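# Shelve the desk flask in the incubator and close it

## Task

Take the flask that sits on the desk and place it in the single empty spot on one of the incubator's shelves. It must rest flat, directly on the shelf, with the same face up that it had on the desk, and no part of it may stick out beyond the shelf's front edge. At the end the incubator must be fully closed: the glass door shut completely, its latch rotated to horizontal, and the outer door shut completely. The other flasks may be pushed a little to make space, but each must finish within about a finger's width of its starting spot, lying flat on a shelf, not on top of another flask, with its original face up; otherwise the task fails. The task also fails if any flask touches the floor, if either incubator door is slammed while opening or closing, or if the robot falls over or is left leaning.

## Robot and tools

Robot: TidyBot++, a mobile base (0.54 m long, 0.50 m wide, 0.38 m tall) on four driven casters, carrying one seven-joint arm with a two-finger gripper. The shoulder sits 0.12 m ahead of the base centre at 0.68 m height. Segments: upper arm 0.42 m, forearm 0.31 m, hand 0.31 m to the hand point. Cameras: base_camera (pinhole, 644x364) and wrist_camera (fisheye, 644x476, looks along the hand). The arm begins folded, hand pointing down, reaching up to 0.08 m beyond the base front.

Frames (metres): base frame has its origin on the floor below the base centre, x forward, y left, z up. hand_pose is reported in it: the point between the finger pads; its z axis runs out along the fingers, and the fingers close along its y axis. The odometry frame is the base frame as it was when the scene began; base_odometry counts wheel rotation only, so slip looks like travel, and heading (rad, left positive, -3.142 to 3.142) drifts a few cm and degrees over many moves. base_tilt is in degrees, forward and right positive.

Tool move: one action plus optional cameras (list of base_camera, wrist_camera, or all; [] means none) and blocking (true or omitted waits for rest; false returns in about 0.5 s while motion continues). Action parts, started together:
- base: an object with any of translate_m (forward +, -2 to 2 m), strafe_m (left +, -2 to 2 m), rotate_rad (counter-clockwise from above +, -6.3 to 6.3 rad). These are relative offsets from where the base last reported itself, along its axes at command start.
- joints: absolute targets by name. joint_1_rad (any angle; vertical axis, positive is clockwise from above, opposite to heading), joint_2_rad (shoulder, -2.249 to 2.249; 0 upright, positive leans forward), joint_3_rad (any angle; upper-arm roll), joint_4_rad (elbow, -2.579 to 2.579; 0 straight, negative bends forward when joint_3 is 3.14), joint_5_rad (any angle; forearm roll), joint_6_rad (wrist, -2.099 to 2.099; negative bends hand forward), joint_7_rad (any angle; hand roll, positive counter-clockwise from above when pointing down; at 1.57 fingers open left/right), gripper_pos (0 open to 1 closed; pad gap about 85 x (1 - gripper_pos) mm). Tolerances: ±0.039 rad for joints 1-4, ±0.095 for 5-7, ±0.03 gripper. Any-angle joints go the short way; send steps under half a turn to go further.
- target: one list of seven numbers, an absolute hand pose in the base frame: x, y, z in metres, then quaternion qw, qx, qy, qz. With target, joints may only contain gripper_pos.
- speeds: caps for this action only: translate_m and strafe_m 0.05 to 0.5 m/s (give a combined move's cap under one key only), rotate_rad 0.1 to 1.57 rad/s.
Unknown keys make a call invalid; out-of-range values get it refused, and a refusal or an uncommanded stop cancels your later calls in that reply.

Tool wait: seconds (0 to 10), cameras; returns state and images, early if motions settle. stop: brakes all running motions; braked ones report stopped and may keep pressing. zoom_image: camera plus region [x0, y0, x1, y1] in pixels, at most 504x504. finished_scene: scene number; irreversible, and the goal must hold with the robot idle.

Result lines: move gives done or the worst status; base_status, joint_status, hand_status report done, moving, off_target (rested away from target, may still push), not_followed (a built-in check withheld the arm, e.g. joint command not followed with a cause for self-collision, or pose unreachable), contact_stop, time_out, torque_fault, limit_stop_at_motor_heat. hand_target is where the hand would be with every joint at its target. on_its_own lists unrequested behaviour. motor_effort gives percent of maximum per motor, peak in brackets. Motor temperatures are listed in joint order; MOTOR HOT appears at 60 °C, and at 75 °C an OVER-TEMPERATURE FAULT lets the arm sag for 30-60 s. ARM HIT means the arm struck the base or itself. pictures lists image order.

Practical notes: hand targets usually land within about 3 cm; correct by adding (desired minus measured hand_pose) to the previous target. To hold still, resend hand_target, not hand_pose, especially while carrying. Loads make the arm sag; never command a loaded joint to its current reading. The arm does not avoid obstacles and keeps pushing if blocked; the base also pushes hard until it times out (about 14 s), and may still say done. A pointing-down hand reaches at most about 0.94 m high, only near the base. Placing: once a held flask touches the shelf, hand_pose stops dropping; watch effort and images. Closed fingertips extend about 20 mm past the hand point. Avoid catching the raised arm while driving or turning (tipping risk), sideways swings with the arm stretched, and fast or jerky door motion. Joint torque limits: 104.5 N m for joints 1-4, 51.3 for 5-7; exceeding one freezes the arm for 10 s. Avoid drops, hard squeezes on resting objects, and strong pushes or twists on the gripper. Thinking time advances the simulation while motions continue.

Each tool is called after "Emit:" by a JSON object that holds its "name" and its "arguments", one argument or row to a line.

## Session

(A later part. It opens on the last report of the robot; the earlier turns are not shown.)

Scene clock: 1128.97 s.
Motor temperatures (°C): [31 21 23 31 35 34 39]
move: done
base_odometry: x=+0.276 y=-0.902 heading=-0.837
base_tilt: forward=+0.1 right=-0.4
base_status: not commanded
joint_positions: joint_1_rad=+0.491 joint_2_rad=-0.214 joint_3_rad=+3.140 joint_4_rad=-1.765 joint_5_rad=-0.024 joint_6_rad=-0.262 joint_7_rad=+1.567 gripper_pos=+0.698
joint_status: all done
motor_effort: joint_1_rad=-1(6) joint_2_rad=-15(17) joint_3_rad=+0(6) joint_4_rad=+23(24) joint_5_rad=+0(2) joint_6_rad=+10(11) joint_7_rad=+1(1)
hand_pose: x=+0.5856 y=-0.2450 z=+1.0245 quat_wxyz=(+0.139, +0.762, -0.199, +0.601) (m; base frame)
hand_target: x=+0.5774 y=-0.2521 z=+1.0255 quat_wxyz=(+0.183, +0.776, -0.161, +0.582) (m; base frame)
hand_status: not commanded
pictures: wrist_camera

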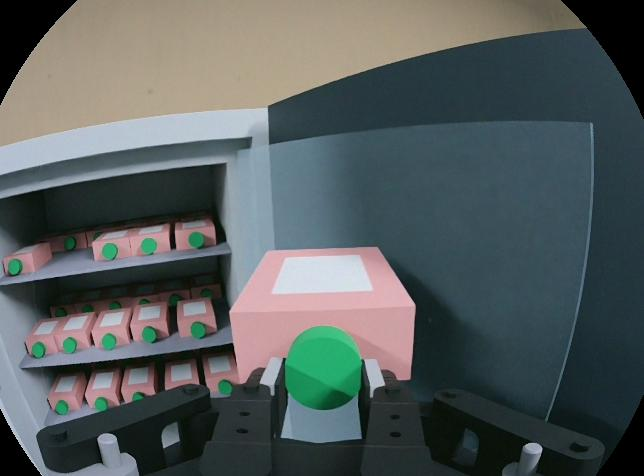

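Emit:
{"name": "move", "arguments": {
  "joints": {"joint_1_rad": 0.0, "joint_2_rad": -0.43, "joint_4_rad": -1.87, "joint_6_rad": -0.40},
  "cameras": ["wrist_camera"]
}}

Emit:
{"name": "move", "arguments": {
  "base": {"translate_m": 0.36},
  "speeds": {"translate_m": 0.1}
}}

Scene clock: 1204.13 s.
Motor temperatures (°C): [31 21 23 31 35 34 39]
move: done
base_odometry: x=+0.276 y=-0.902 heading=-0.837
base_tilt: forward=+0.0 right=-0.4
base_status: not commanded
joint_positions: joint_1_rad=+0.014 joint_2_rad=-0.410 joint_3_rad=+3.140 joint_4_rad=-1.862 joint_5_rad=-0.024 joint_6_rad=-0.351 joint_7_rad=+1.567 gripper_pos=+0.698
joint_status: all done
motor_effort: joint_1_rad=+0(2) joint_2_rad=-8(16) joint_3_rad=+0(2) joint_4_rad=+23(24) joint_5_rad=+0(1) joint_6_rad=+10(11) joint_7_rad=+0(1)
hand_pose: x=+0.5664 y=-0.0015 z=+1.0332 quat_wxyz=(-0.007, +0.784, -0.013, +0.620) (m; base frame)
hand_target: x=+0.5554 y=-0.0023 z=+1.0225 quat_wxyz=(+0.034, +0.795, +0.035, +0.605) (m; base frame)
hand_status: not commanded
pictures: wrist_camera

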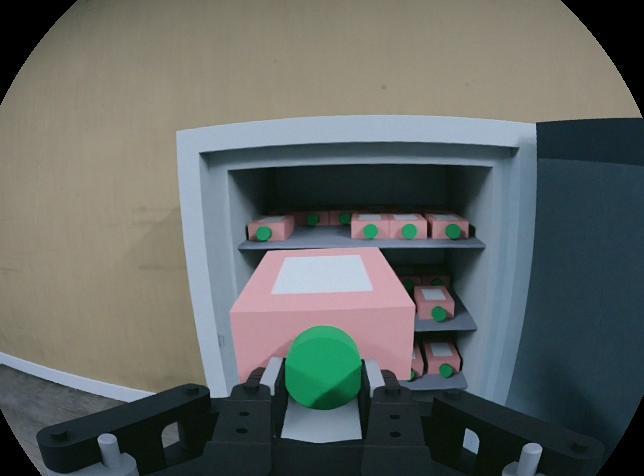

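Scene clock: 1208.37 s.
Motor temperatures (°C): [31 21 23 31 35 34 39]
move: done
base_odometry: x=+0.517 y=-1.169 heading=-0.838
base_tilt: forward=+0.0 right=-0.3
base_status: done
joint_positions: joint_1_rad=+0.014 joint_2_rad=-0.419 joint_3_rad=+3.140 joint_4_rad=-1.864 joint_5_rad=-0.024 joint_6_rad=-0.354 joint_7_rad=+1.567 gripper_pos=+0.698
joint_status: not commanded
motor_effort: joint_1_rad=+1(2) joint_2_rad=-8(11) joint_3_rad=+1(1) joint_4_rad=+23(24) joint_5_rad=+0(1) joint_6_rad=+10(10) joint_7_rad=+1(1)
hand_pose: x=+0.5631 y=-0.0014 z=+1.0351 quat_wxyz=(-0.007, +0.783, -0.012, +0.622) (m; base frame)
hand_target: x=+0.5554 y=-0.0023 z=+1.0225 quat_wxyz=(+0.034, +0.795, +0.035, +0.605) (m; base frame)
hand_status: not commanded
pictures: base_camera, wrist_camera

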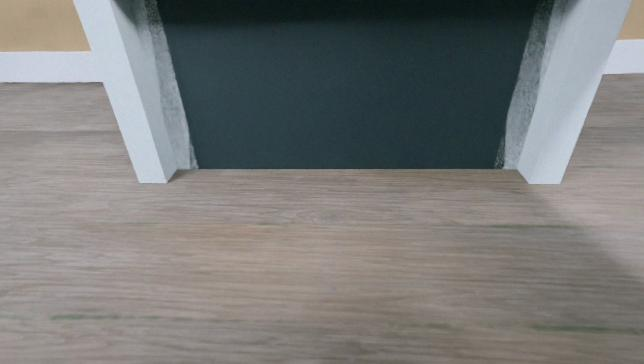

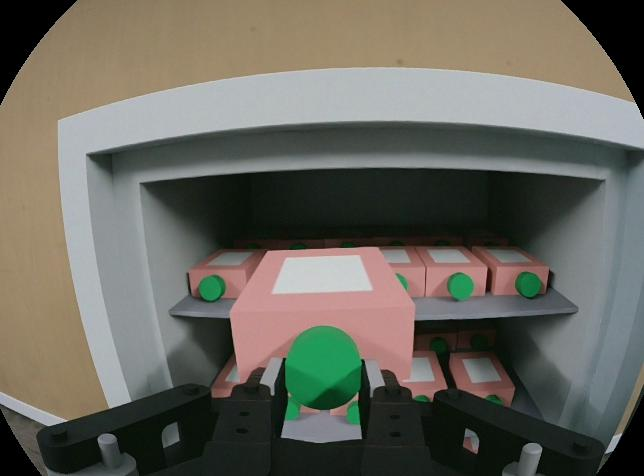

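Emit:
{"name": "zoom_image", "arguments": {
  "camera": "wrist_camera",
  "region": [220, 200, 440, 400]
}}

Scaled by 2.291.

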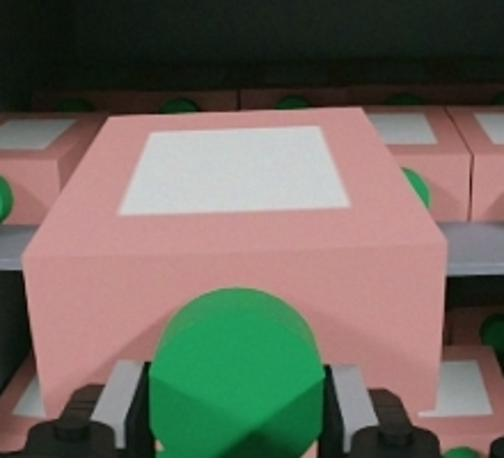

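Emit:
{"name": "move", "arguments": {
  "base": {"translate_m": 0.06},
  "speeds": {"translate_m": 0.05},
  "blocking": false,
  "cameras": []
}}

Emit:
{"name": "wait", "arguments": {
  "seconds": 2,
  "cameras": ["wrist_camera"]
}}

Scene clock: 1280.30 s.
Motor temperatures (°C): [31 21 23 31 35 33 39]
move: moving
base_odometry: x=+0.533 y=-1.187 heading=-0.838
base_tilt: forward=+0.1 right=-0.3
base_status: translate_m moving
joint_positions: joint_1_rad=+0.014 joint_2_rad=-0.421 joint_3_rad=+3.140 joint_4_rad=-1.864 joint_5_rad=-0.024 joint_6_rad=-0.354 joint_7_rad=+1.567 gripper_pos=+0.698
joint_status: not commanded
motor_effort: joint_1_rad=+0(1) joint_2_rad=-7(8) joint_3_rad=+0(1) joint_4_rad=+23(24) joint_5_rad=+0(0) joint_6_rad=+10(10) joint_7_rad=+1(1)
hand_pose: x=+0.5623 y=-0.0013 z=+1.0359 quat_wxyz=(-0.007, +0.782, -0.012, +0.623) (m; base frame)
hand_target: x=+0.5554 y=-0.0023 z=+1.0225 quat_wxyz=(+0.034, +0.795, +0.035, +0.605) (m; base frame)
hand_status: not commanded
pictures: none
No camera images: "cameras" was empty.

Scene clock: 1281.47 s.
Motor temperatures (°C): [31 21 23 31 35 33 39]
earlier move: done
base_odometry: x=+0.557 y=-1.214 heading=-0.838
base_tilt: forward=+0.1 right=-0.3
base_status: done
joint_positions: joint_1_rad=+0.014 joint_2_rad=-0.420 joint_3_rad=+3.140 joint_4_rad=-1.864 joint_5_rad=-0.024 joint_6_rad=-0.354 joint_7_rad=+1.567 gripper_pos=+0.698
joint_status: not commanded
motor_effort: joint_1_rad=+0(1) joint_2_rad=-7(11) joint_3_rad=+0(1) joint_4_rad=+23(24) joint_5_rad=+0(1) joint_6_rad=+10(10) joint_7_rad=+0(1)
hand_pose: x=+0.5626 y=-0.0014 z=+1.0354 quat_wxyz=(-0.007, +0.783, -0.012, +0.622) (m; base frame)
hand_target: x=+0.5554 y=-0.0023 z=+1.0225 quat_wxyz=(+0.034, +0.795, +0.035, +0.605) (m; base frame)
hand_status: not commanded
wait: 1.17 of 2 s (the move ended)
pictures: wrist_camera

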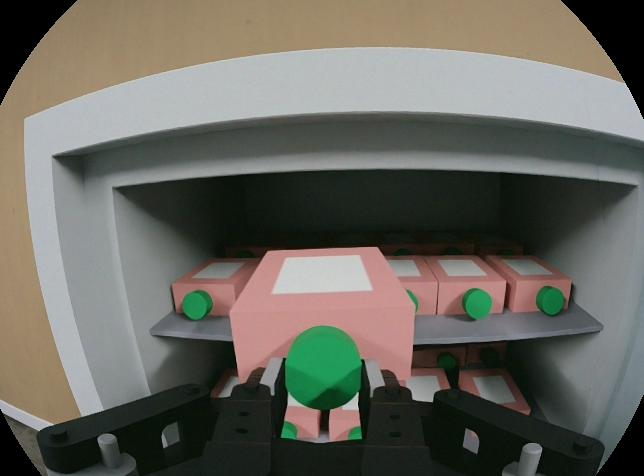

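Emit:
{"name": "move", "arguments": {
  "base": {"translate_m": 0.05, "strafe_m": 0.008},
  "speeds": {"translate_m": 0.05},
  "cameras": ["wrist_camera"]
}}

Scene clock: 1301.47 s.
Motor temperatures (°C): [31 21 23 31 35 33 39]
move: done
base_odometry: x=+0.597 y=-1.246 heading=-0.838
base_tilt: forward=+0.1 right=-0.3
base_status: done
joint_positions: joint_1_rad=+0.014 joint_2_rad=-0.421 joint_3_rad=+3.140 joint_4_rad=-1.864 joint_5_rad=-0.024 joint_6_rad=-0.355 joint_7_rad=+1.567 gripper_pos=+0.698
joint_status: not commanded
motor_effort: joint_1_rad=+0(1) joint_2_rad=-7(11) joint_3_rad=+0(1) joint_4_rad=+23(24) joint_5_rad=+0(1) joint_6_rad=+10(10) joint_7_rad=+1(1)
hand_pose: x=+0.5622 y=-0.0013 z=+1.0356 quat_wxyz=(-0.007, +0.783, -0.012, +0.622) (m; base frame)
hand_target: x=+0.5554 y=-0.0023 z=+1.0225 quat_wxyz=(+0.034, +0.795, +0.035, +0.605) (m; base frame)
hand_status: not commanded
pictures: wrist_camera

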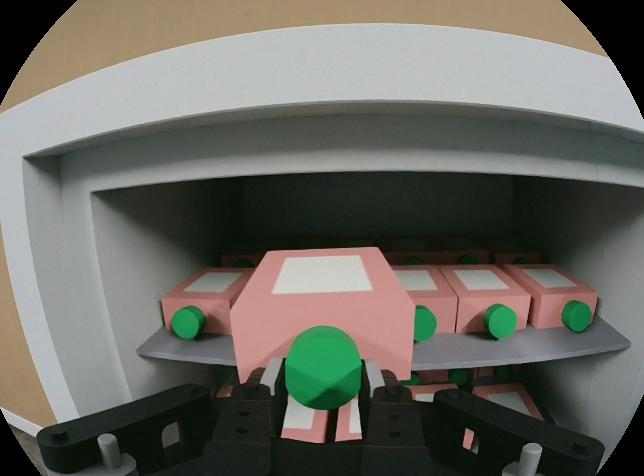

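Emit:
{"name": "move", "arguments": {
  "base": {"translate_m": 0.06, "strafe_m": 0.016},
  "speeds": {"translate_m": 0.05},
  "cameras": ["wrist_camera"]
}}

Scene clock: 1318.83 s.
Motor temperatures (°C): [31 21 23 31 35 33 39]
move: done
base_odometry: x=+0.649 y=-1.280 heading=-0.838
base_tilt: forward=+0.0 right=-0.3
base_status: done
joint_positions: joint_1_rad=+0.014 joint_2_rad=-0.422 joint_3_rad=+3.140 joint_4_rad=-1.865 joint_5_rad=-0.024 joint_6_rad=-0.355 joint_7_rad=+1.567 gripper_pos=+0.698
joint_status: not commanded
motor_effort: joint_1_rad=-1(2) joint_2_rad=-8(10) joint_3_rad=-1(2) joint_4_rad=+23(24) joint_5_rad=+0(1) joint_6_rad=+10(10) joint_7_rad=+1(1)
hand_pose: x=+0.5619 y=-0.0013 z=+1.0358 quat_wxyz=(-0.007, +0.782, -0.012, +0.623) (m; base frame)
hand_target: x=+0.5554 y=-0.0023 z=+1.0225 quat_wxyz=(+0.034, +0.795, +0.035, +0.605) (m; base frame)
hand_status: not commanded
pictures: wrist_camera

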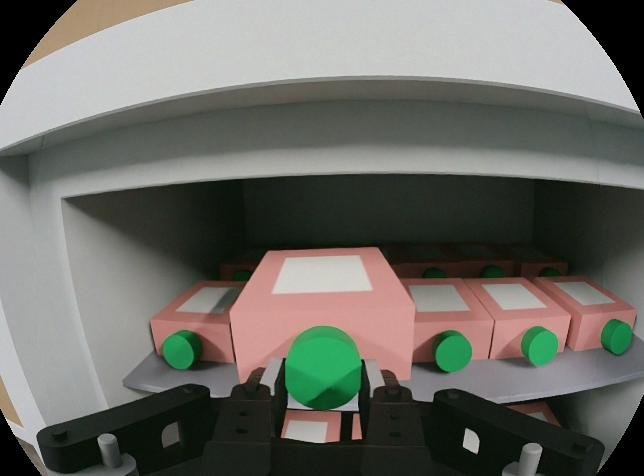

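Emit:
{"name": "move", "arguments": {
  "base": {"translate_m": 0.06},
  "speeds": {"translate_m": 0.05},
  "cameras": ["wrist_camera"]
}}

Scene clock: 1332.50 s.
Motor temperatures (°C): [31 21 23 31 35 33 39]
move: done
base_odometry: x=+0.689 y=-1.325 heading=-0.838
base_tilt: forward=+0.1 right=-0.3
base_status: done
joint_positions: joint_1_rad=+0.014 joint_2_rad=-0.422 joint_3_rad=+3.140 joint_4_rad=-1.865 joint_5_rad=-0.024 joint_6_rad=-0.355 joint_7_rad=+1.567 gripper_pos=+0.698
joint_status: not commanded
motor_effort: joint_1_rad=-1(1) joint_2_rad=-7(11) joint_3_rad=-1(2) joint_4_rad=+23(24) joint_5_rad=+0(1) joint_6_rad=+10(10) joint_7_rad=+0(1)
hand_pose: x=+0.5618 y=-0.0013 z=+1.0357 quat_wxyz=(-0.007, +0.783, -0.012, +0.622) (m; base frame)
hand_target: x=+0.5554 y=-0.0023 z=+1.0225 quat_wxyz=(+0.034, +0.795, +0.035, +0.605) (m; base frame)
hand_status: not commanded
pictures: wrist_camera

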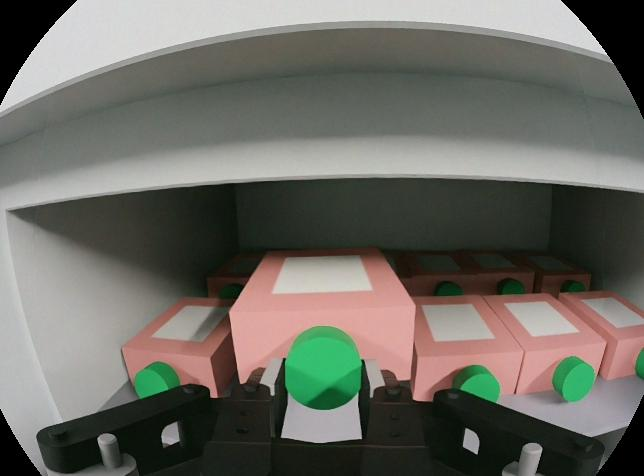

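Emit:
{"name": "move", "arguments": {
  "base": {"translate_m": 0.065, "strafe_m": -0.003},
  "speeds": {"translate_m": 0.05},
  "cameras": ["wrist_camera"]
}}

Scene clock: 1344.57 s.
Motor temperatures (°C): [31 21 23 31 35 33 39]
move: done
base_odometry: x=+0.731 y=-1.375 heading=-0.838
base_tilt: forward=+0.1 right=-0.3
base_status: done
joint_positions: joint_1_rad=+0.014 joint_2_rad=-0.422 joint_3_rad=+3.140 joint_4_rad=-1.865 joint_5_rad=-0.024 joint_6_rad=-0.355 joint_7_rad=+1.567 gripper_pos=+0.698
joint_status: not commanded
motor_effort: joint_1_rad=+0(1) joint_2_rad=-7(11) joint_3_rad=+0(1) joint_4_rad=+23(24) joint_5_rad=+0(1) joint_6_rad=+10(10) joint_7_rad=+1(1)
hand_pose: x=+0.5616 y=-0.0013 z=+1.0358 quat_wxyz=(-0.007, +0.782, -0.012, +0.622) (m; base frame)
hand_target: x=+0.5554 y=-0.0023 z=+1.0225 quat_wxyz=(+0.034, +0.795, +0.035, +0.605) (m; base frame)
hand_status: not commanded
pictures: wrist_camera

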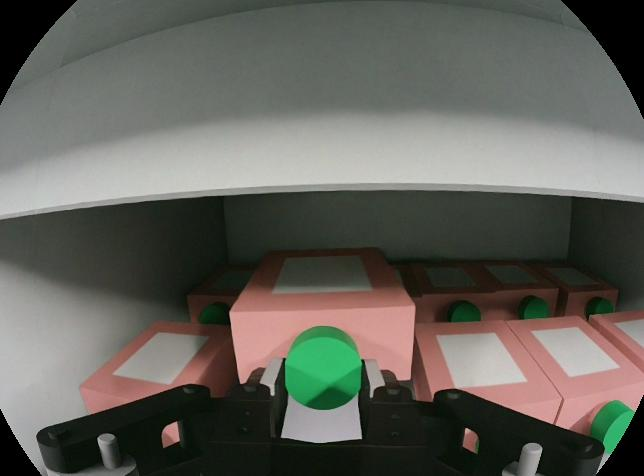

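Emit:
{"name": "move", "arguments": {
  "joints": {"joint_2_rad": -0.435, "joint_4_rad": -1.937, "joint_6_rad": -0.24},
  "cameras": ["wrist_camera"]
}}

Scene clock: 1362.30 s.
Motor temperatures (°C): [31 21 23 31 35 33 39]
move: done
base_odometry: x=+0.731 y=-1.375 heading=-0.838
base_tilt: forward=+0.0 right=-0.3
base_status: not commanded
joint_positions: joint_1_rad=+0.014 joint_2_rad=-0.422 joint_3_rad=+3.140 joint_4_rad=-1.935 joint_5_rad=-0.024 joint_6_rad=-0.275 joint_7_rad=+1.567 gripper_pos=+0.698
joint_status: all done
motor_effort: joint_1_rad=-1(1) joint_2_rad=-7(9) joint_3_rad=+0(1) joint_4_rad=+23(24) joint_5_rad=+0(0) joint_6_rad=+10(10) joint_7_rad=+1(1)
hand_pose: x=+0.5643 y=-0.0019 z=+1.0169 quat_wxyz=(-0.007, +0.779, -0.013, +0.626) (m; base frame)
hand_target: x=+0.5620 y=-0.0009 z=+1.0320 quat_wxyz=(+0.034, +0.764, +0.035, +0.643) (m; base frame)
hand_status: not commanded
pictures: wrist_camera

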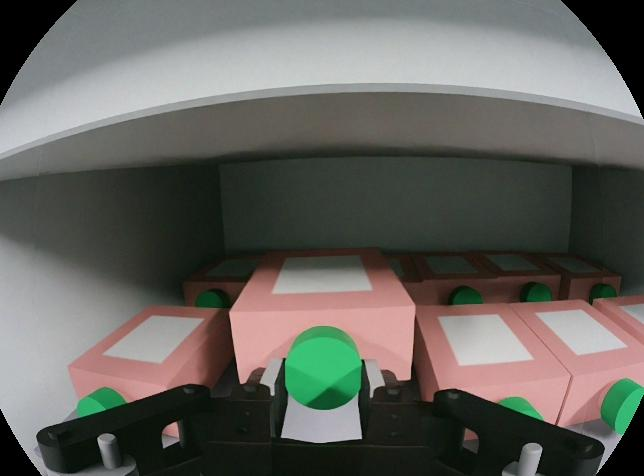

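Emit:
{"name": "move", "arguments": {
  "joints": {"joint_2_rad": -0.438, "joint_4_rad": -1.99, "joint_6_rad": -0.205},
  "cameras": ["wrist_camera"]
}}

Scene clock: 1367.30 s.
Motor temperatures (°C): [31 21 23 31 35 33 39]
move: done
base_odometry: x=+0.731 y=-1.375 heading=-0.838
base_tilt: forward=+0.0 right=-0.3
base_status: not commanded
joint_positions: joint_1_rad=+0.014 joint_2_rad=-0.422 joint_3_rad=+3.140 joint_4_rad=-1.990 joint_5_rad=-0.024 joint_6_rad=-0.254 joint_7_rad=+1.567 gripper_pos=+0.698
joint_status: all done
motor_effort: joint_1_rad=+0(1) joint_2_rad=-7(8) joint_3_rad=+0(1) joint_4_rad=+23(25) joint_5_rad=+1(1) joint_6_rad=+10(10) joint_7_rad=+0(1)
hand_pose: x=+0.5624 y=-0.0020 z=+0.9894 quat_wxyz=(-0.007, +0.790, -0.014, +0.613) (m; base frame)
hand_target: x=+0.5608 y=-0.0006 z=+1.0112 quat_wxyz=(+0.034, +0.769, +0.036, +0.637) (m; base frame)
hand_status: not commanded
pictures: wrist_camera

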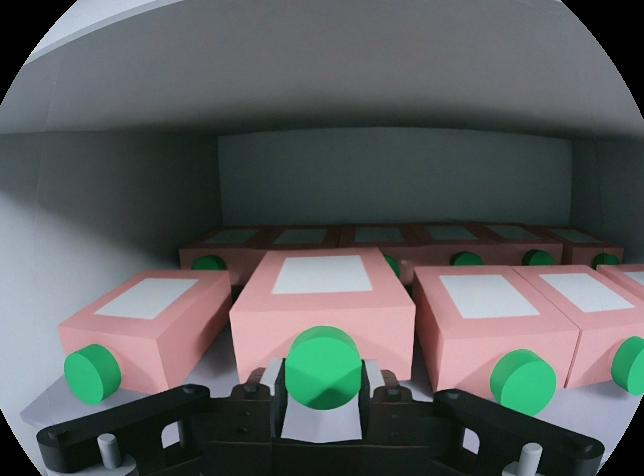

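Emit:
{"name": "move", "arguments": {
  "joints": {"joint_4_rad": -2.005, "joint_6_rad": -0.18},
  "cameras": ["wrist_camera"]
}}

Scene clock: 1374.13 s.
Motor temperatures (°C): [31 21 23 31 35 33 39]
move: done
base_odometry: x=+0.731 y=-1.375 heading=-0.838
base_tilt: forward=+0.1 right=-0.3
base_status: not commanded
joint_positions: joint_1_rad=+0.014 joint_2_rad=-0.422 joint_3_rad=+3.140 joint_4_rad=-2.002 joint_5_rad=-0.024 joint_6_rad=-0.230 joint_7_rad=+1.567 gripper_pos=+0.698
joint_status: all done
motor_effort: joint_1_rad=-1(1) joint_2_rad=-7(8) joint_3_rad=+0(1) joint_4_rad=+23(24) joint_5_rad=+0(0) joint_6_rad=+10(10) joint_7_rad=+0(1)
hand_pose: x=+0.5633 y=-0.0022 z=+0.9890 quat_wxyz=(-0.007, +0.786, -0.014, +0.618) (m; base frame)
hand_target: x=+0.5614 y=-0.0003 z=+1.0095 quat_wxyz=(+0.034, +0.766, +0.036, +0.641) (m; base frame)
hand_status: not commanded
pictures: wrist_camera

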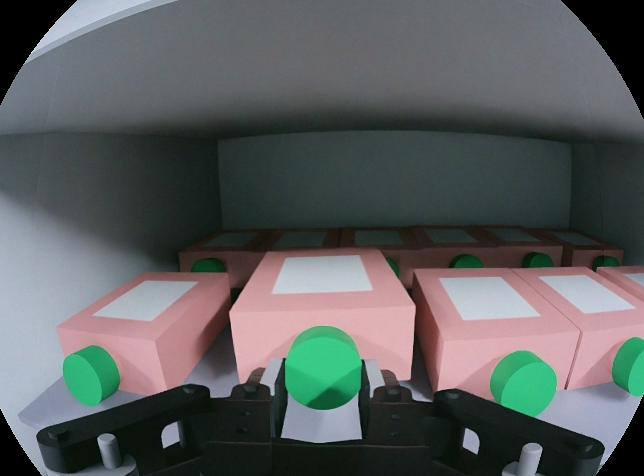

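Emit:
{"name": "move", "arguments": {
  "joints": {"joint_4_rad": -2.025, "joint_6_rad": -0.165},
  "cameras": []
}}

Emit:
{"name": "move", "arguments": {
  "joints": {"joint_4_rad": -2.04, "joint_6_rad": -0.15},
  "cameras": ["wrist_camera"]
}}

Scene clock: 1378.83 s.
Motor temperatures (°C): [31 21 23 31 35 33 39]
move: done
base_odometry: x=+0.731 y=-1.375 heading=-0.838
base_tilt: forward=+0.1 right=-0.3
base_status: not commanded
joint_positions: joint_1_rad=+0.014 joint_2_rad=-0.422 joint_3_rad=+3.140 joint_4_rad=-2.022 joint_5_rad=-0.024 joint_6_rad=-0.216 joint_7_rad=+1.567 gripper_pos=+0.698
joint_status: all done
motor_effort: joint_1_rad=+0(1) joint_2_rad=-7(8) joint_3_rad=-1(1) joint_4_rad=+22(24) joint_5_rad=+0(0) joint_6_rad=+9(10) joint_7_rad=+0(1)
hand_pose: x=+0.5628 y=-0.0023 z=+0.9812 quat_wxyz=(-0.006, +0.788, -0.014, +0.616) (m; base frame)
hand_target: x=+0.5611 y=-0.0002 z=+1.0017 quat_wxyz=(+0.034, +0.767, +0.036, +0.639) (m; base frame)
hand_status: not commanded
pictures: none
No camera images: "cameras" was empty.

Scene clock: 1379.40 s.
Motor temperatures (°C): [31 21 23 31 35 33 39]
move: done
base_odometry: x=+0.731 y=-1.375 heading=-0.838
base_tilt: forward=+0.0 right=-0.3
base_status: not commanded
joint_positions: joint_1_rad=+0.014 joint_2_rad=-0.422 joint_3_rad=+3.140 joint_4_rad=-2.036 joint_5_rad=-0.024 joint_6_rad=-0.202 joint_7_rad=+1.567 gripper_pos=+0.698
joint_status: all done
motor_effort: joint_1_rad=+0(1) joint_2_rad=-7(8) joint_3_rad=+0(1) joint_4_rad=+23(24) joint_5_rad=+0(1) joint_6_rad=+10(11) joint_7_rad=+0(1)
hand_pose: x=+0.5626 y=-0.0024 z=+0.9766 quat_wxyz=(-0.006, +0.788, -0.014, +0.616) (m; base frame)
hand_target: x=+0.5609 y=+0.0000 z=+0.9970 quat_wxyz=(+0.033, +0.767, +0.037, +0.639) (m; base frame)
hand_status: not commanded
pictures: wrist_camera

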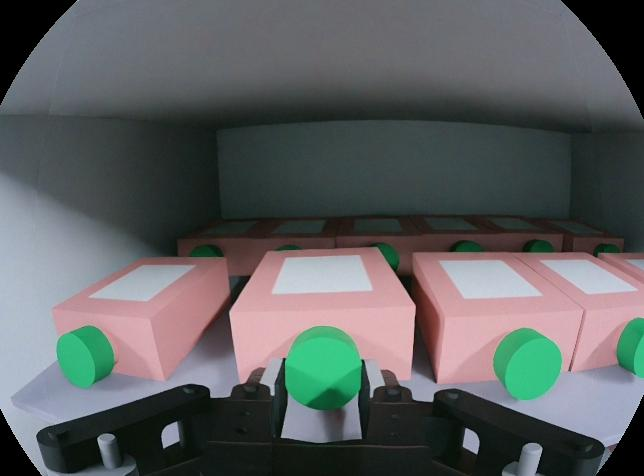

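Emit:
{"name": "move", "arguments": {
  "joints": {"joint_4_rad": -2.052, "joint_6_rad": -0.139},
  "cameras": []
}}

Emit:
{"name": "move", "arguments": {
  "joints": {"joint_4_rad": -2.064, "joint_6_rad": -0.127},
  "cameras": ["wrist_camera"]
}}

Scene clock: 1386.27 s.
Motor temperatures (°C): [31 21 23 31 35 33 39]
move: done
base_odometry: x=+0.731 y=-1.375 heading=-0.838
base_tilt: forward=+0.0 right=-0.3
base_status: not commanded
joint_positions: joint_1_rad=+0.014 joint_2_rad=-0.422 joint_3_rad=+3.140 joint_4_rad=-2.048 joint_5_rad=-0.024 joint_6_rad=-0.191 joint_7_rad=+1.567 gripper_pos=+0.698
joint_status: all done
motor_effort: joint_1_rad=-1(1) joint_2_rad=-7(8) joint_3_rad=+0(1) joint_4_rad=+23(24) joint_5_rad=+0(0) joint_6_rad=+10(10) joint_7_rad=+0(1)
hand_pose: x=+0.5623 y=-0.0025 z=+0.9728 quat_wxyz=(-0.006, +0.788, -0.014, +0.615) (m; base frame)
hand_target: x=+0.5607 y=+0.0001 z=+0.9929 quat_wxyz=(+0.033, +0.768, +0.037, +0.639) (m; base frame)
hand_status: not commanded
pictures: none
No camera images: "cameras" was empty.

Scene clock: 1386.80 s.
Motor temperatures (°C): [31 21 23 31 35 33 39]
move: done
base_odometry: x=+0.731 y=-1.375 heading=-0.838
base_tilt: forward=+0.0 right=-0.3
base_status: not commanded
joint_positions: joint_1_rad=+0.014 joint_2_rad=-0.422 joint_3_rad=+3.140 joint_4_rad=-2.059 joint_5_rad=-0.024 joint_6_rad=-0.179 joint_7_rad=+1.567 gripper_pos=+0.698
joint_status: all done
motor_effort: joint_1_rad=-1(1) joint_2_rad=-7(8) joint_3_rad=+0(1) joint_4_rad=+23(24) joint_5_rad=+0(1) joint_6_rad=+10(10) joint_7_rad=+1(1)
hand_pose: x=+0.5622 y=-0.0026 z=+0.9693 quat_wxyz=(-0.006, +0.788, -0.014, +0.615) (m; base frame)
hand_target: x=+0.5606 y=+0.0002 z=+0.9891 quat_wxyz=(+0.033, +0.768, +0.037, +0.639) (m; base frame)
hand_status: not commanded
pictures: wrist_camera

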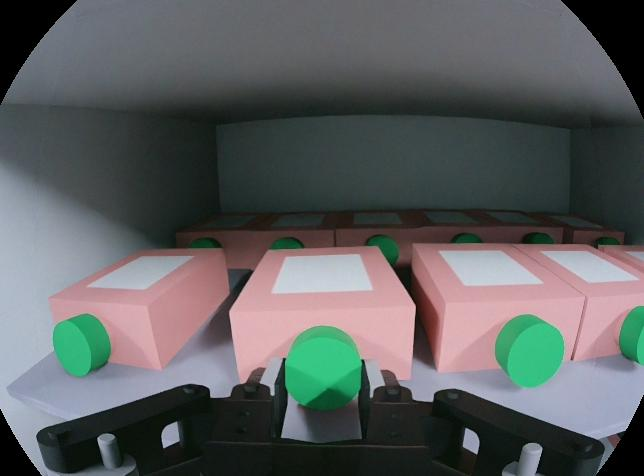

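Emit:
{"name": "move", "arguments": {
  "joints": {"joint_4_rad": -2.074, "joint_6_rad": -0.117},
  "cameras": ["wrist_camera"]
}}

Emit:
{"name": "move", "arguments": {
  "joints": {"joint_4_rad": -2.084, "joint_6_rad": -0.107},
  "cameras": ["wrist_camera"]
}}

Scene clock: 1395.70 s.
Motor temperatures (°C): [31 21 23 31 35 33 39]
move: done
base_odometry: x=+0.731 y=-1.375 heading=-0.838
base_tilt: forward=+0.0 right=-0.3
base_status: not commanded
joint_positions: joint_1_rad=+0.014 joint_2_rad=-0.422 joint_3_rad=+3.140 joint_4_rad=-2.068 joint_5_rad=-0.024 joint_6_rad=-0.167 joint_7_rad=+1.567 gripper_pos=+0.698
joint_status: all done
motor_effort: joint_1_rad=-1(1) joint_2_rad=-7(7) joint_3_rad=+0(1) joint_4_rad=+23(23) joint_5_rad=+0(1) joint_6_rad=+9(10) joint_7_rad=+1(1)
hand_pose: x=+0.5622 y=-0.0027 z=+0.9676 quat_wxyz=(-0.006, +0.787, -0.014, +0.617) (m; base frame)
hand_target: x=+0.5604 y=+0.0003 z=+0.9860 quat_wxyz=(+0.033, +0.768, +0.037, +0.639) (m; base frame)
hand_status: not commanded
pictures: wrist_camera

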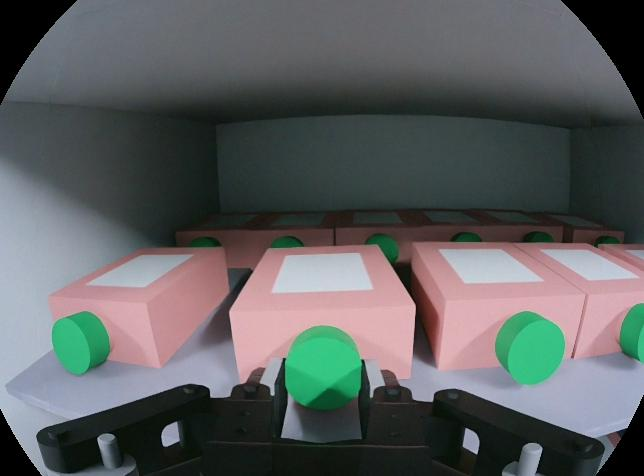

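Scene clock: 1396.20 s.
Motor temperatures (°C): [31 21 23 31 35 33 39]
move: done
base_odometry: x=+0.731 y=-1.375 heading=-0.838
base_tilt: forward=+0.1 right=-0.3
base_status: not commanded
joint_positions: joint_1_rad=+0.014 joint_2_rad=-0.422 joint_3_rad=+3.140 joint_4_rad=-2.076 joint_5_rad=-0.024 joint_6_rad=-0.155 joint_7_rad=+1.567 gripper_pos=+0.698
joint_status: all done
motor_effort: joint_1_rad=-1(1) joint_2_rad=-7(7) joint_3_rad=-1(1) joint_4_rad=+22(23) joint_5_rad=+0(1) joint_6_rad=+9(9) joint_7_rad=+0(1)
hand_pose: x=+0.5623 y=-0.0028 z=+0.9664 quat_wxyz=(-0.006, +0.786, -0.014, +0.618) (m; base frame)
hand_target: x=+0.5602 y=+0.0003 z=+0.9828 quat_wxyz=(+0.033, +0.768, +0.037, +0.639) (m; base frame)
hand_status: not commanded
pictures: wrist_camera

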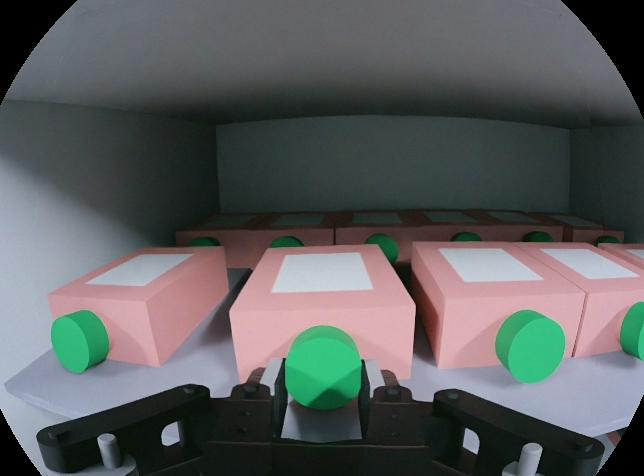

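Emit:
{"name": "move", "arguments": {
  "joints": {"gripper_pos": 0.66},
  "cameras": ["wrist_camera"]
}}

Emit:
{"name": "move", "arguments": {
  "joints": {"gripper_pos": 0.5},
  "cameras": ["wrist_camera"]
}}

Scene clock: 1402.87 s.
Motor temperatures (°C): [31 21 23 31 35 33 39]
move: done
base_odometry: x=+0.731 y=-1.375 heading=-0.838
base_tilt: forward=+0.1 right=-0.4
base_status: not commanded
joint_positions: joint_1_rad=+0.014 joint_2_rad=-0.422 joint_3_rad=+3.140 joint_4_rad=-2.076 joint_5_rad=-0.024 joint_6_rad=-0.155 joint_7_rad=+1.567 gripper_pos=+0.659
joint_status: all done
motor_effort: joint_1_rad=+0(1) joint_2_rad=-7(7) joint_3_rad=-1(1) joint_4_rad=+22(23) joint_5_rad=+0(0) joint_6_rad=+9(9) joint_7_rad=+1(1)
hand_pose: x=+0.5623 y=-0.0028 z=+0.9664 quat_wxyz=(-0.006, +0.786, -0.014, +0.618) (m; base frame)
hand_target: x=+0.5602 y=+0.0003 z=+0.9828 quat_wxyz=(+0.033, +0.768, +0.037, +0.639) (m; base frame)
hand_status: not commanded
pictures: wrist_camera

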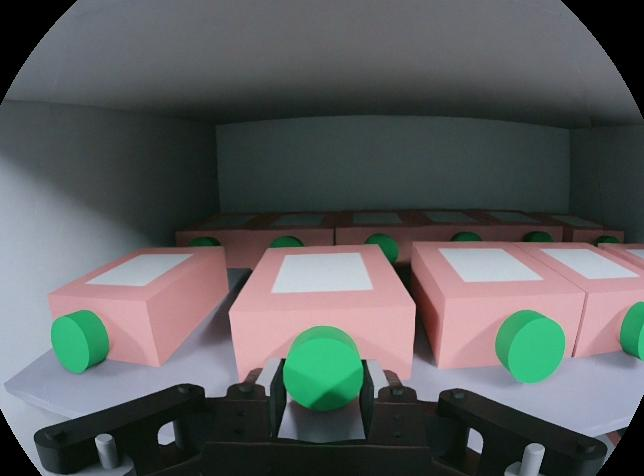

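Scene clock: 1403.47 s.
Motor temperatures (°C): [31 21 23 31 35 33 39]
move: done
base_odometry: x=+0.731 y=-1.375 heading=-0.838
base_tilt: forward=+0.0 right=-0.4
base_status: not commanded
joint_positions: joint_1_rad=+0.014 joint_2_rad=-0.422 joint_3_rad=+3.140 joint_4_rad=-2.076 joint_5_rad=-0.024 joint_6_rad=-0.155 joint_7_rad=+1.567 gripper_pos=+0.500
joint_status: all done
motor_effort: joint_1_rad=-1(1) joint_2_rad=-7(7) joint_3_rad=-1(1) joint_4_rad=+22(23) joint_5_rad=+0(1) joint_6_rad=+9(9) joint_7_rad=+0(1)
hand_pose: x=+0.5623 y=-0.0028 z=+0.9665 quat_wxyz=(-0.006, +0.786, -0.014, +0.618) (m; base frame)
hand_target: x=+0.5602 y=+0.0003 z=+0.9828 quat_wxyz=(+0.033, +0.768, +0.037, +0.639) (m; base frame)
hand_status: not commanded
pictures: wrist_camera

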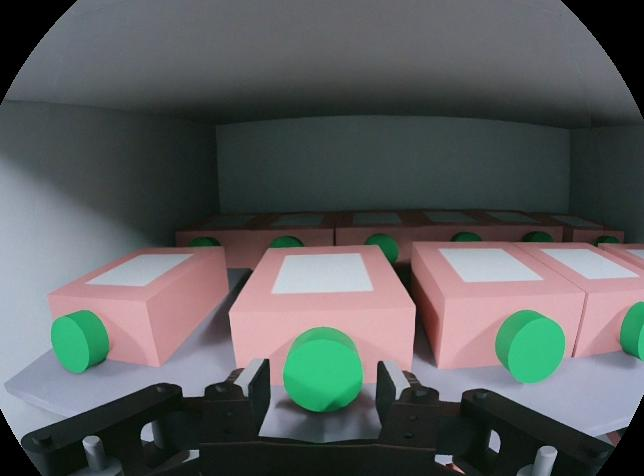

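Emit:
{"name": "move", "arguments": {
  "base": {"translate_m": -0.05},
  "speeds": {"translate_m": 0.05},
  "cameras": ["wrist_camera"]
}}

Emit:
{"name": "move", "arguments": {
  "base": {"translate_m": -0.25},
  "speeds": {"translate_m": 0.15},
  "cameras": ["wrist_camera"]
}}

Scene clock: 1411.17 s.
Motor temperatures (°C): [31 21 23 31 35 33 39]
move: done
base_odometry: x=+0.697 y=-1.338 heading=-0.837
base_tilt: forward=+0.0 right=-0.3
base_status: done
joint_positions: joint_1_rad=+0.014 joint_2_rad=-0.429 joint_3_rad=+3.140 joint_4_rad=-2.076 joint_5_rad=-0.024 joint_6_rad=-0.154 joint_7_rad=+1.567 gripper_pos=+0.500
joint_status: not commanded
motor_effort: joint_1_rad=+0(1) joint_2_rad=-6(10) joint_3_rad=-1(1) joint_4_rad=+22(23) joint_5_rad=+0(1) joint_6_rad=+9(9) joint_7_rad=+0(1)
hand_pose: x=+0.5605 y=-0.0028 z=+0.9693 quat_wxyz=(-0.006, +0.784, -0.014, +0.621) (m; base frame)
hand_target: x=+0.5602 y=+0.0003 z=+0.9828 quat_wxyz=(+0.033, +0.768, +0.037, +0.639) (m; base frame)
hand_status: not commanded
pictures: wrist_camera

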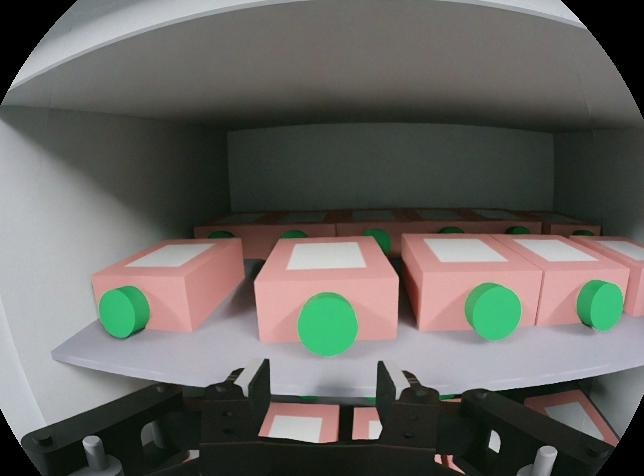

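Scene clock: 1413.43 s.
Motor temperatures (°C): [31 21 23 31 35 33 39]
move: done
base_odometry: x=+0.530 y=-1.152 heading=-0.837
base_tilt: forward=+0.1 right=-0.3
base_status: done
joint_positions: joint_1_rad=+0.014 joint_2_rad=-0.437 joint_3_rad=+3.140 joint_4_rad=-2.076 joint_5_rad=-0.024 joint_6_rad=-0.154 joint_7_rad=+1.567 gripper_pos=+0.500
joint_status: not commanded
motor_effort: joint_1_rad=+0(1) joint_2_rad=-6(11) joint_3_rad=-1(1) joint_4_rad=+22(23) joint_5_rad=+0(1) joint_6_rad=+9(9) joint_7_rad=+0(1)
hand_pose: x=+0.5583 y=-0.0027 z=+0.9728 quat_wxyz=(-0.006, +0.781, -0.014, +0.624) (m; base frame)
hand_target: x=+0.5602 y=+0.0003 z=+0.9828 quat_wxyz=(+0.033, +0.768, +0.037, +0.639) (m; base frame)
hand_status: not commanded
pictures: wrist_camera

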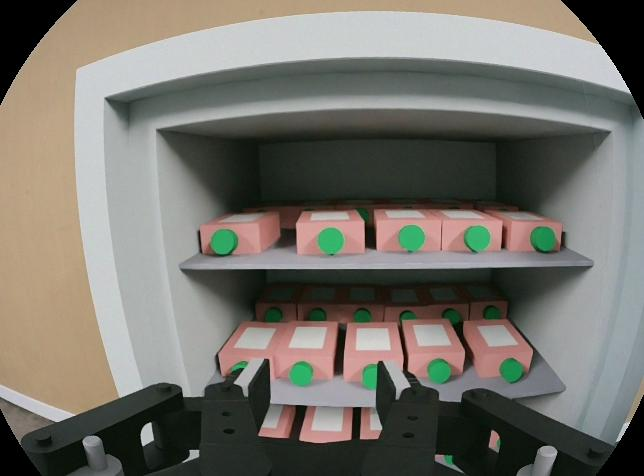

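Emit:
{"name": "move", "arguments": {
  "base": {"translate_m": -0.5},
  "speeds": {"translate_m": 0.3},
  "joints": {"joint_1_rad": 0.25, "gripper_pos": 0.0},
  "cameras": ["wrist_camera"]
}}

Emit:
{"name": "move", "arguments": {
  "joints": {"joint_1_rad": 0.6},
  "cameras": ["wrist_camera"]
}}

Scene clock: 1430.17 s.
Motor temperatures (°C): [31 21 23 31 35 33 39]
move: done
base_odometry: x=+0.195 y=-0.781 heading=-0.837
base_tilt: forward=+0.1 right=-0.3
base_status: done
joint_positions: joint_1_rad=+0.236 joint_2_rad=-0.438 joint_3_rad=+3.140 joint_4_rad=-2.076 joint_5_rad=-0.024 joint_6_rad=-0.153 joint_7_rad=+1.567 gripper_pos=+0.000
joint_status: all done
motor_effort: joint_1_rad=+0(2) joint_2_rad=-6(9) joint_3_rad=+0(2) joint_4_rad=+22(23) joint_5_rad=+0(1) joint_6_rad=+9(9) joint_7_rad=+1(1)
hand_pose: x=+0.5464 y=-0.0995 z=+0.9737 quat_wxyz=(+0.063, +0.774, -0.101, +0.622) (m; base frame)
hand_target: x=+0.5465 y=-0.1088 z=+0.9828 quat_wxyz=(+0.112, +0.766, -0.059, +0.630) (m; base frame)
hand_status: not commanded
pictures: wrist_camera

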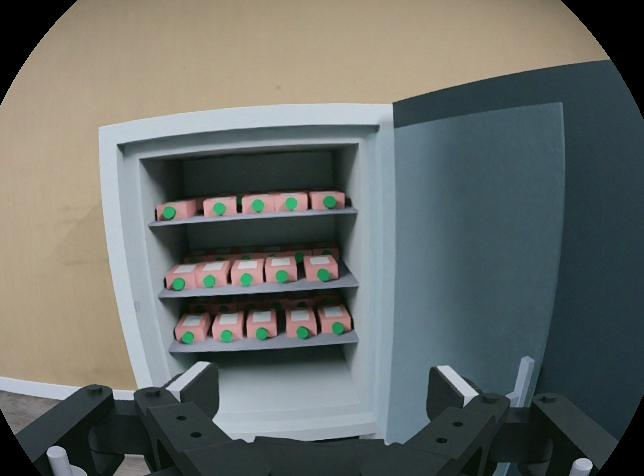

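Scene clock: 1431.63 s.
Motor temperatures (°C): [31 21 23 31 35 33 39]
move: done
base_odometry: x=+0.195 y=-0.781 heading=-0.837
base_tilt: forward=+0.0 right=-0.3
base_status: not commanded
joint_positions: joint_1_rad=+0.586 joint_2_rad=-0.438 joint_3_rad=+3.140 joint_4_rad=-2.076 joint_5_rad=-0.024 joint_6_rad=-0.153 joint_7_rad=+1.567 gripper_pos=+0.000
joint_status: all done
motor_effort: joint_1_rad=+1(2) joint_2_rad=-6(6) joint_3_rad=+0(1) joint_4_rad=+22(22) joint_5_rad=+0(1) joint_6_rad=+9(9) joint_7_rad=+1(1)
hand_pose: x=+0.4865 y=-0.2398 z=+0.9737 quat_wxyz=(+0.171, +0.745, -0.234, +0.602) (m; base frame)
hand_target: x=+0.4833 y=-0.2488 z=+0.9828 quat_wxyz=(+0.220, +0.744, -0.191, +0.601) (m; base frame)
hand_status: not commanded
pictures: wrist_camera

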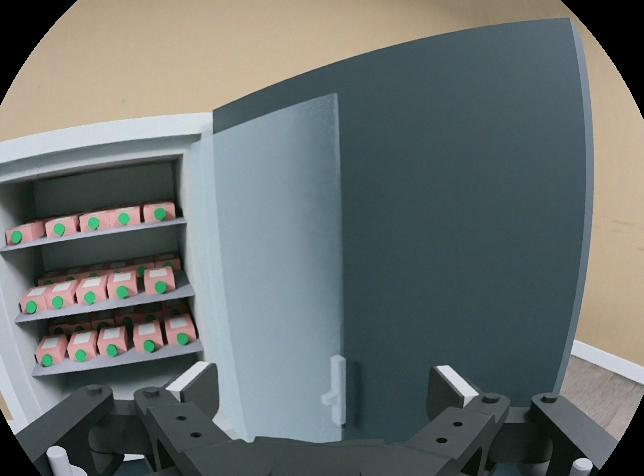

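Emit:
{"name": "zoom_image", "arguments": {
  "camera": "wrist_camera",
  "region": [270, 320, 430, 450]
}}

Scaled by 3.150.

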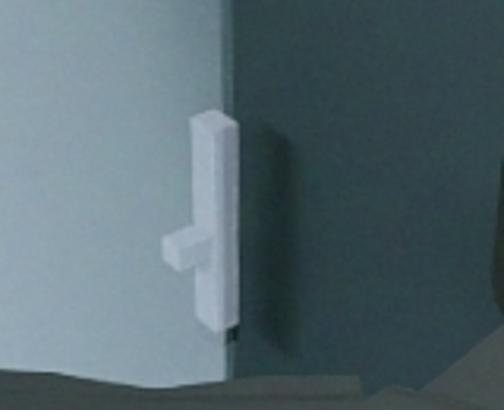

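Emit:
{"name": "move", "arguments": {
  "base": {"translate_m": -0.15, "strafe_m": -0.45},
  "speeds": {"translate_m": 0.2},
  "joints": {"joint_1_rad": 0.0}
}}

Scene clock: 1497.83 s.
Motor temperatures (°C): [31 21 23 31 35 33 39]
move: done
base_odometry: x=-0.240 y=-0.970 heading=-0.837
base_tilt: forward=+0.1 right=-0.3
base_status: done
joint_positions: joint_1_rad=+0.014 joint_2_rad=-0.438 joint_3_rad=+3.140 joint_4_rad=-2.076 joint_5_rad=-0.024 joint_6_rad=-0.153 joint_7_rad=+1.567 gripper_pos=+0.000
joint_status: all done
motor_effort: joint_1_rad=+0(2) joint_2_rad=-6(6) joint_3_rad=+0(2) joint_4_rad=+22(23) joint_5_rad=+0(1) joint_6_rad=+9(9) joint_7_rad=+0(1)
hand_pose: x=+0.5578 y=-0.0029 z=+0.9738 quat_wxyz=(-0.006, +0.780, -0.014, +0.625) (m; base frame)
hand_target: x=+0.5602 y=+0.0003 z=+0.9828 quat_wxyz=(+0.033, +0.768, +0.037, +0.639) (m; base frame)
hand_status: not commanded
pictures: base_camera, wrist_camera

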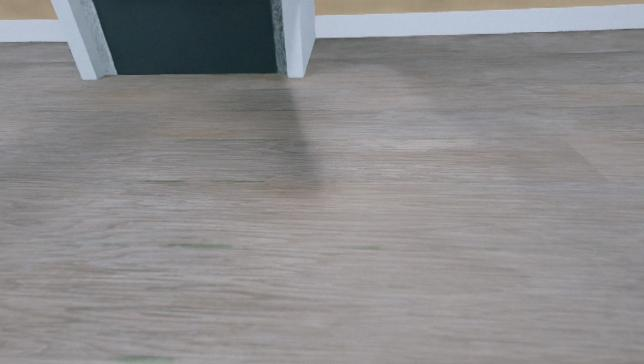

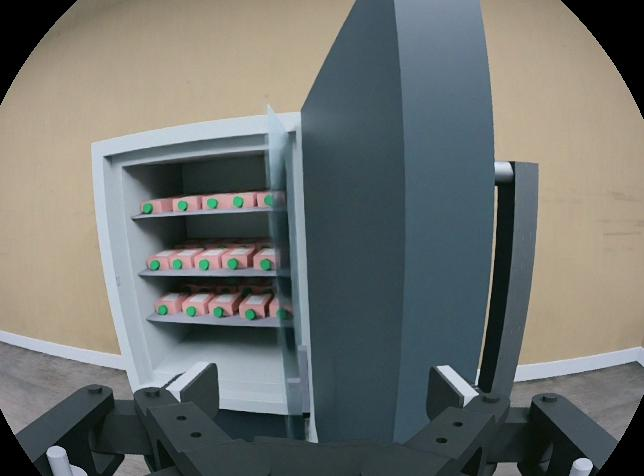

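Emit:
{"name": "move", "arguments": {
  "base": {"translate_m": 0.15, "strafe_m": 0.075},
  "speeds": {"translate_m": 0.2},
  "joints": {"gripper_pos": 0.4},
  "cameras": ["wrist_camera"]
}}

Scene clock: 1563.93 s.
Motor temperatures (°C): [31 21 23 31 35 33 39]
move: done
base_odometry: x=-0.084 y=-1.032 heading=-0.837
base_tilt: forward=+0.0 right=-0.3
base_status: done
joint_positions: joint_1_rad=+0.014 joint_2_rad=-0.437 joint_3_rad=+3.140 joint_4_rad=-2.077 joint_5_rad=-0.024 joint_6_rad=-0.152 joint_7_rad=+1.567 gripper_pos=+0.400
joint_status: all done
motor_effort: joint_1_rad=+0(1) joint_2_rad=-6(8) joint_3_rad=+0(1) joint_4_rad=+22(23) joint_5_rad=+0(1) joint_6_rad=+9(9) joint_7_rad=+1(1)
hand_pose: x=+0.5583 y=-0.0028 z=+0.9731 quat_wxyz=(-0.006, +0.781, -0.014, +0.625) (m; base frame)
hand_target: x=+0.5602 y=+0.0003 z=+0.9828 quat_wxyz=(+0.033, +0.768, +0.037, +0.639) (m; base frame)
hand_status: not commanded
pictures: wrist_camera

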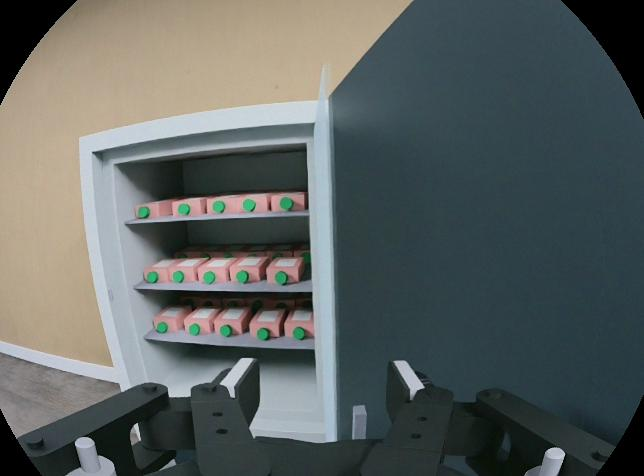

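Emit:
{"name": "move", "arguments": {
  "base": {"translate_m": 0.1},
  "speeds": {"translate_m": 0.1},
  "cameras": ["wrist_camera"]
}}

Scene clock: 1576.07 s.
Motor temperatures (°C): [31 21 23 31 35 33 39]
move: done
base_odometry: x=-0.017 y=-1.106 heading=-0.837
base_tilt: forward=+0.0 right=-0.2
base_status: done
joint_positions: joint_1_rad=+0.014 joint_2_rad=-0.435 joint_3_rad=+3.140 joint_4_rad=-2.077 joint_5_rad=-0.024 joint_6_rad=-0.152 joint_7_rad=+1.567 gripper_pos=+0.400
joint_status: not commanded
motor_effort: joint_1_rad=+0(1) joint_2_rad=-6(10) joint_3_rad=+0(1) joint_4_rad=+22(23) joint_5_rad=+0(1) joint_6_rad=+9(9) joint_7_rad=+1(1)
hand_pose: x=+0.5588 y=-0.0028 z=+0.9725 quat_wxyz=(-0.006, +0.781, -0.014, +0.624) (m; base frame)
hand_target: x=+0.5602 y=+0.0003 z=+0.9828 quat_wxyz=(+0.033, +0.768, +0.037, +0.639) (m; base frame)
hand_status: not commanded
pictures: wrist_camera

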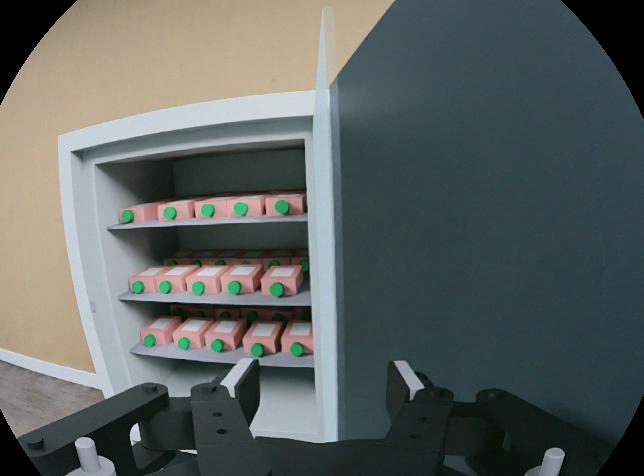

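Emit:
{"name": "move", "arguments": {
  "base": {"translate_m": 0.05},
  "speeds": {"translate_m": 0.05},
  "cameras": ["wrist_camera"]
}}

Scene clock: 1582.27 s.
Motor temperatures (°C): [31 21 23 31 35 33 39]
move: done
base_odometry: x=+0.017 y=-1.143 heading=-0.837
base_tilt: forward=+0.1 right=-0.3
base_status: done
joint_positions: joint_1_rad=+0.014 joint_2_rad=-0.435 joint_3_rad=+3.140 joint_4_rad=-2.077 joint_5_rad=-0.024 joint_6_rad=-0.152 joint_7_rad=+1.567 gripper_pos=+0.400
joint_status: not commanded
motor_effort: joint_1_rad=+0(1) joint_2_rad=-6(10) joint_3_rad=+0(1) joint_4_rad=+22(23) joint_5_rad=+1(1) joint_6_rad=+9(9) joint_7_rad=+0(1)
hand_pose: x=+0.5588 y=-0.0028 z=+0.9725 quat_wxyz=(-0.006, +0.781, -0.014, +0.624) (m; base frame)
hand_target: x=+0.5602 y=+0.0003 z=+0.9828 quat_wxyz=(+0.033, +0.768, +0.037, +0.639) (m; base frame)
hand_status: not commanded
pictures: wrist_camera

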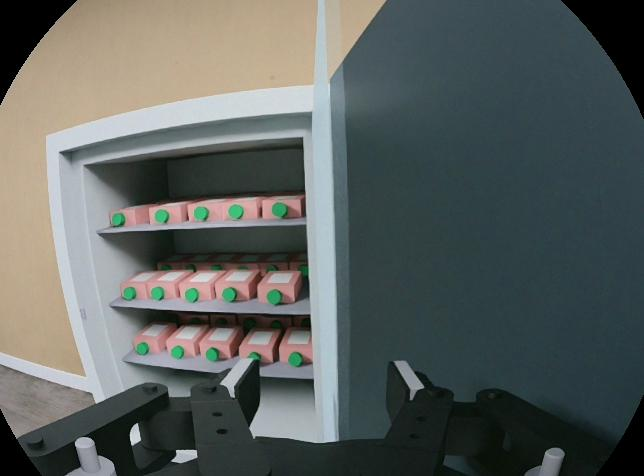

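Emit:
{"name": "move", "arguments": {
  "cameras": ["wrist_camera","base_camera"]
}}

Scene clock: 1615.43 s.
Motor temperatures (°C): [31 21 23 31 35 33 39]
base_odometry: x=+0.017 y=-1.143 heading=-0.837
base_tilt: forward=+0.1 right=-0.3
base_status: done
joint_positions: joint_1_rad=+0.014 joint_2_rad=-0.435 joint_3_rad=+3.140 joint_4_rad=-2.077 joint_5_rad=-0.024 joint_6_rad=-0.152 joint_7_rad=+1.567 gripper_pos=+0.400
joint_status: not commanded
motor_effort: joint_1_rad=+0(1) joint_2_rad=-6(10) joint_3_rad=+0(1) joint_4_rad=+22(23) joint_5_rad=+0(1) joint_6_rad=+9(9) joint_7_rad=+0(1)
hand_pose: x=+0.5588 y=-0.0028 z=+0.9725 quat_wxyz=(-0.006, +0.781, -0.014, +0.624) (m; base frame)
hand_target: x=+0.5602 y=+0.0003 z=+0.9828 quat_wxyz=(+0.033, +0.768, +0.037, +0.639) (m; base frame)
hand_status: not commanded
pictures: base_camera, wrist_camera

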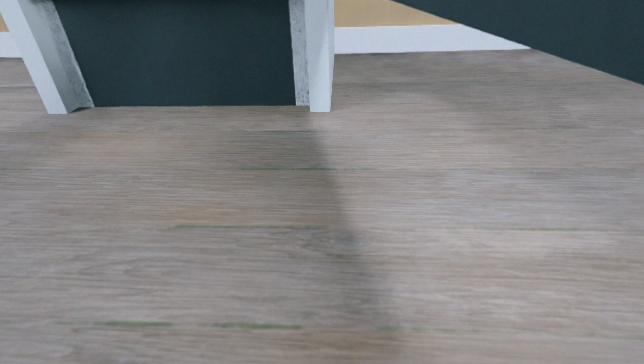

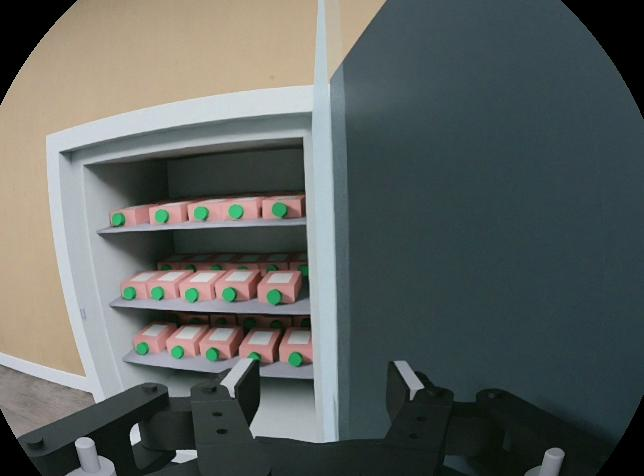

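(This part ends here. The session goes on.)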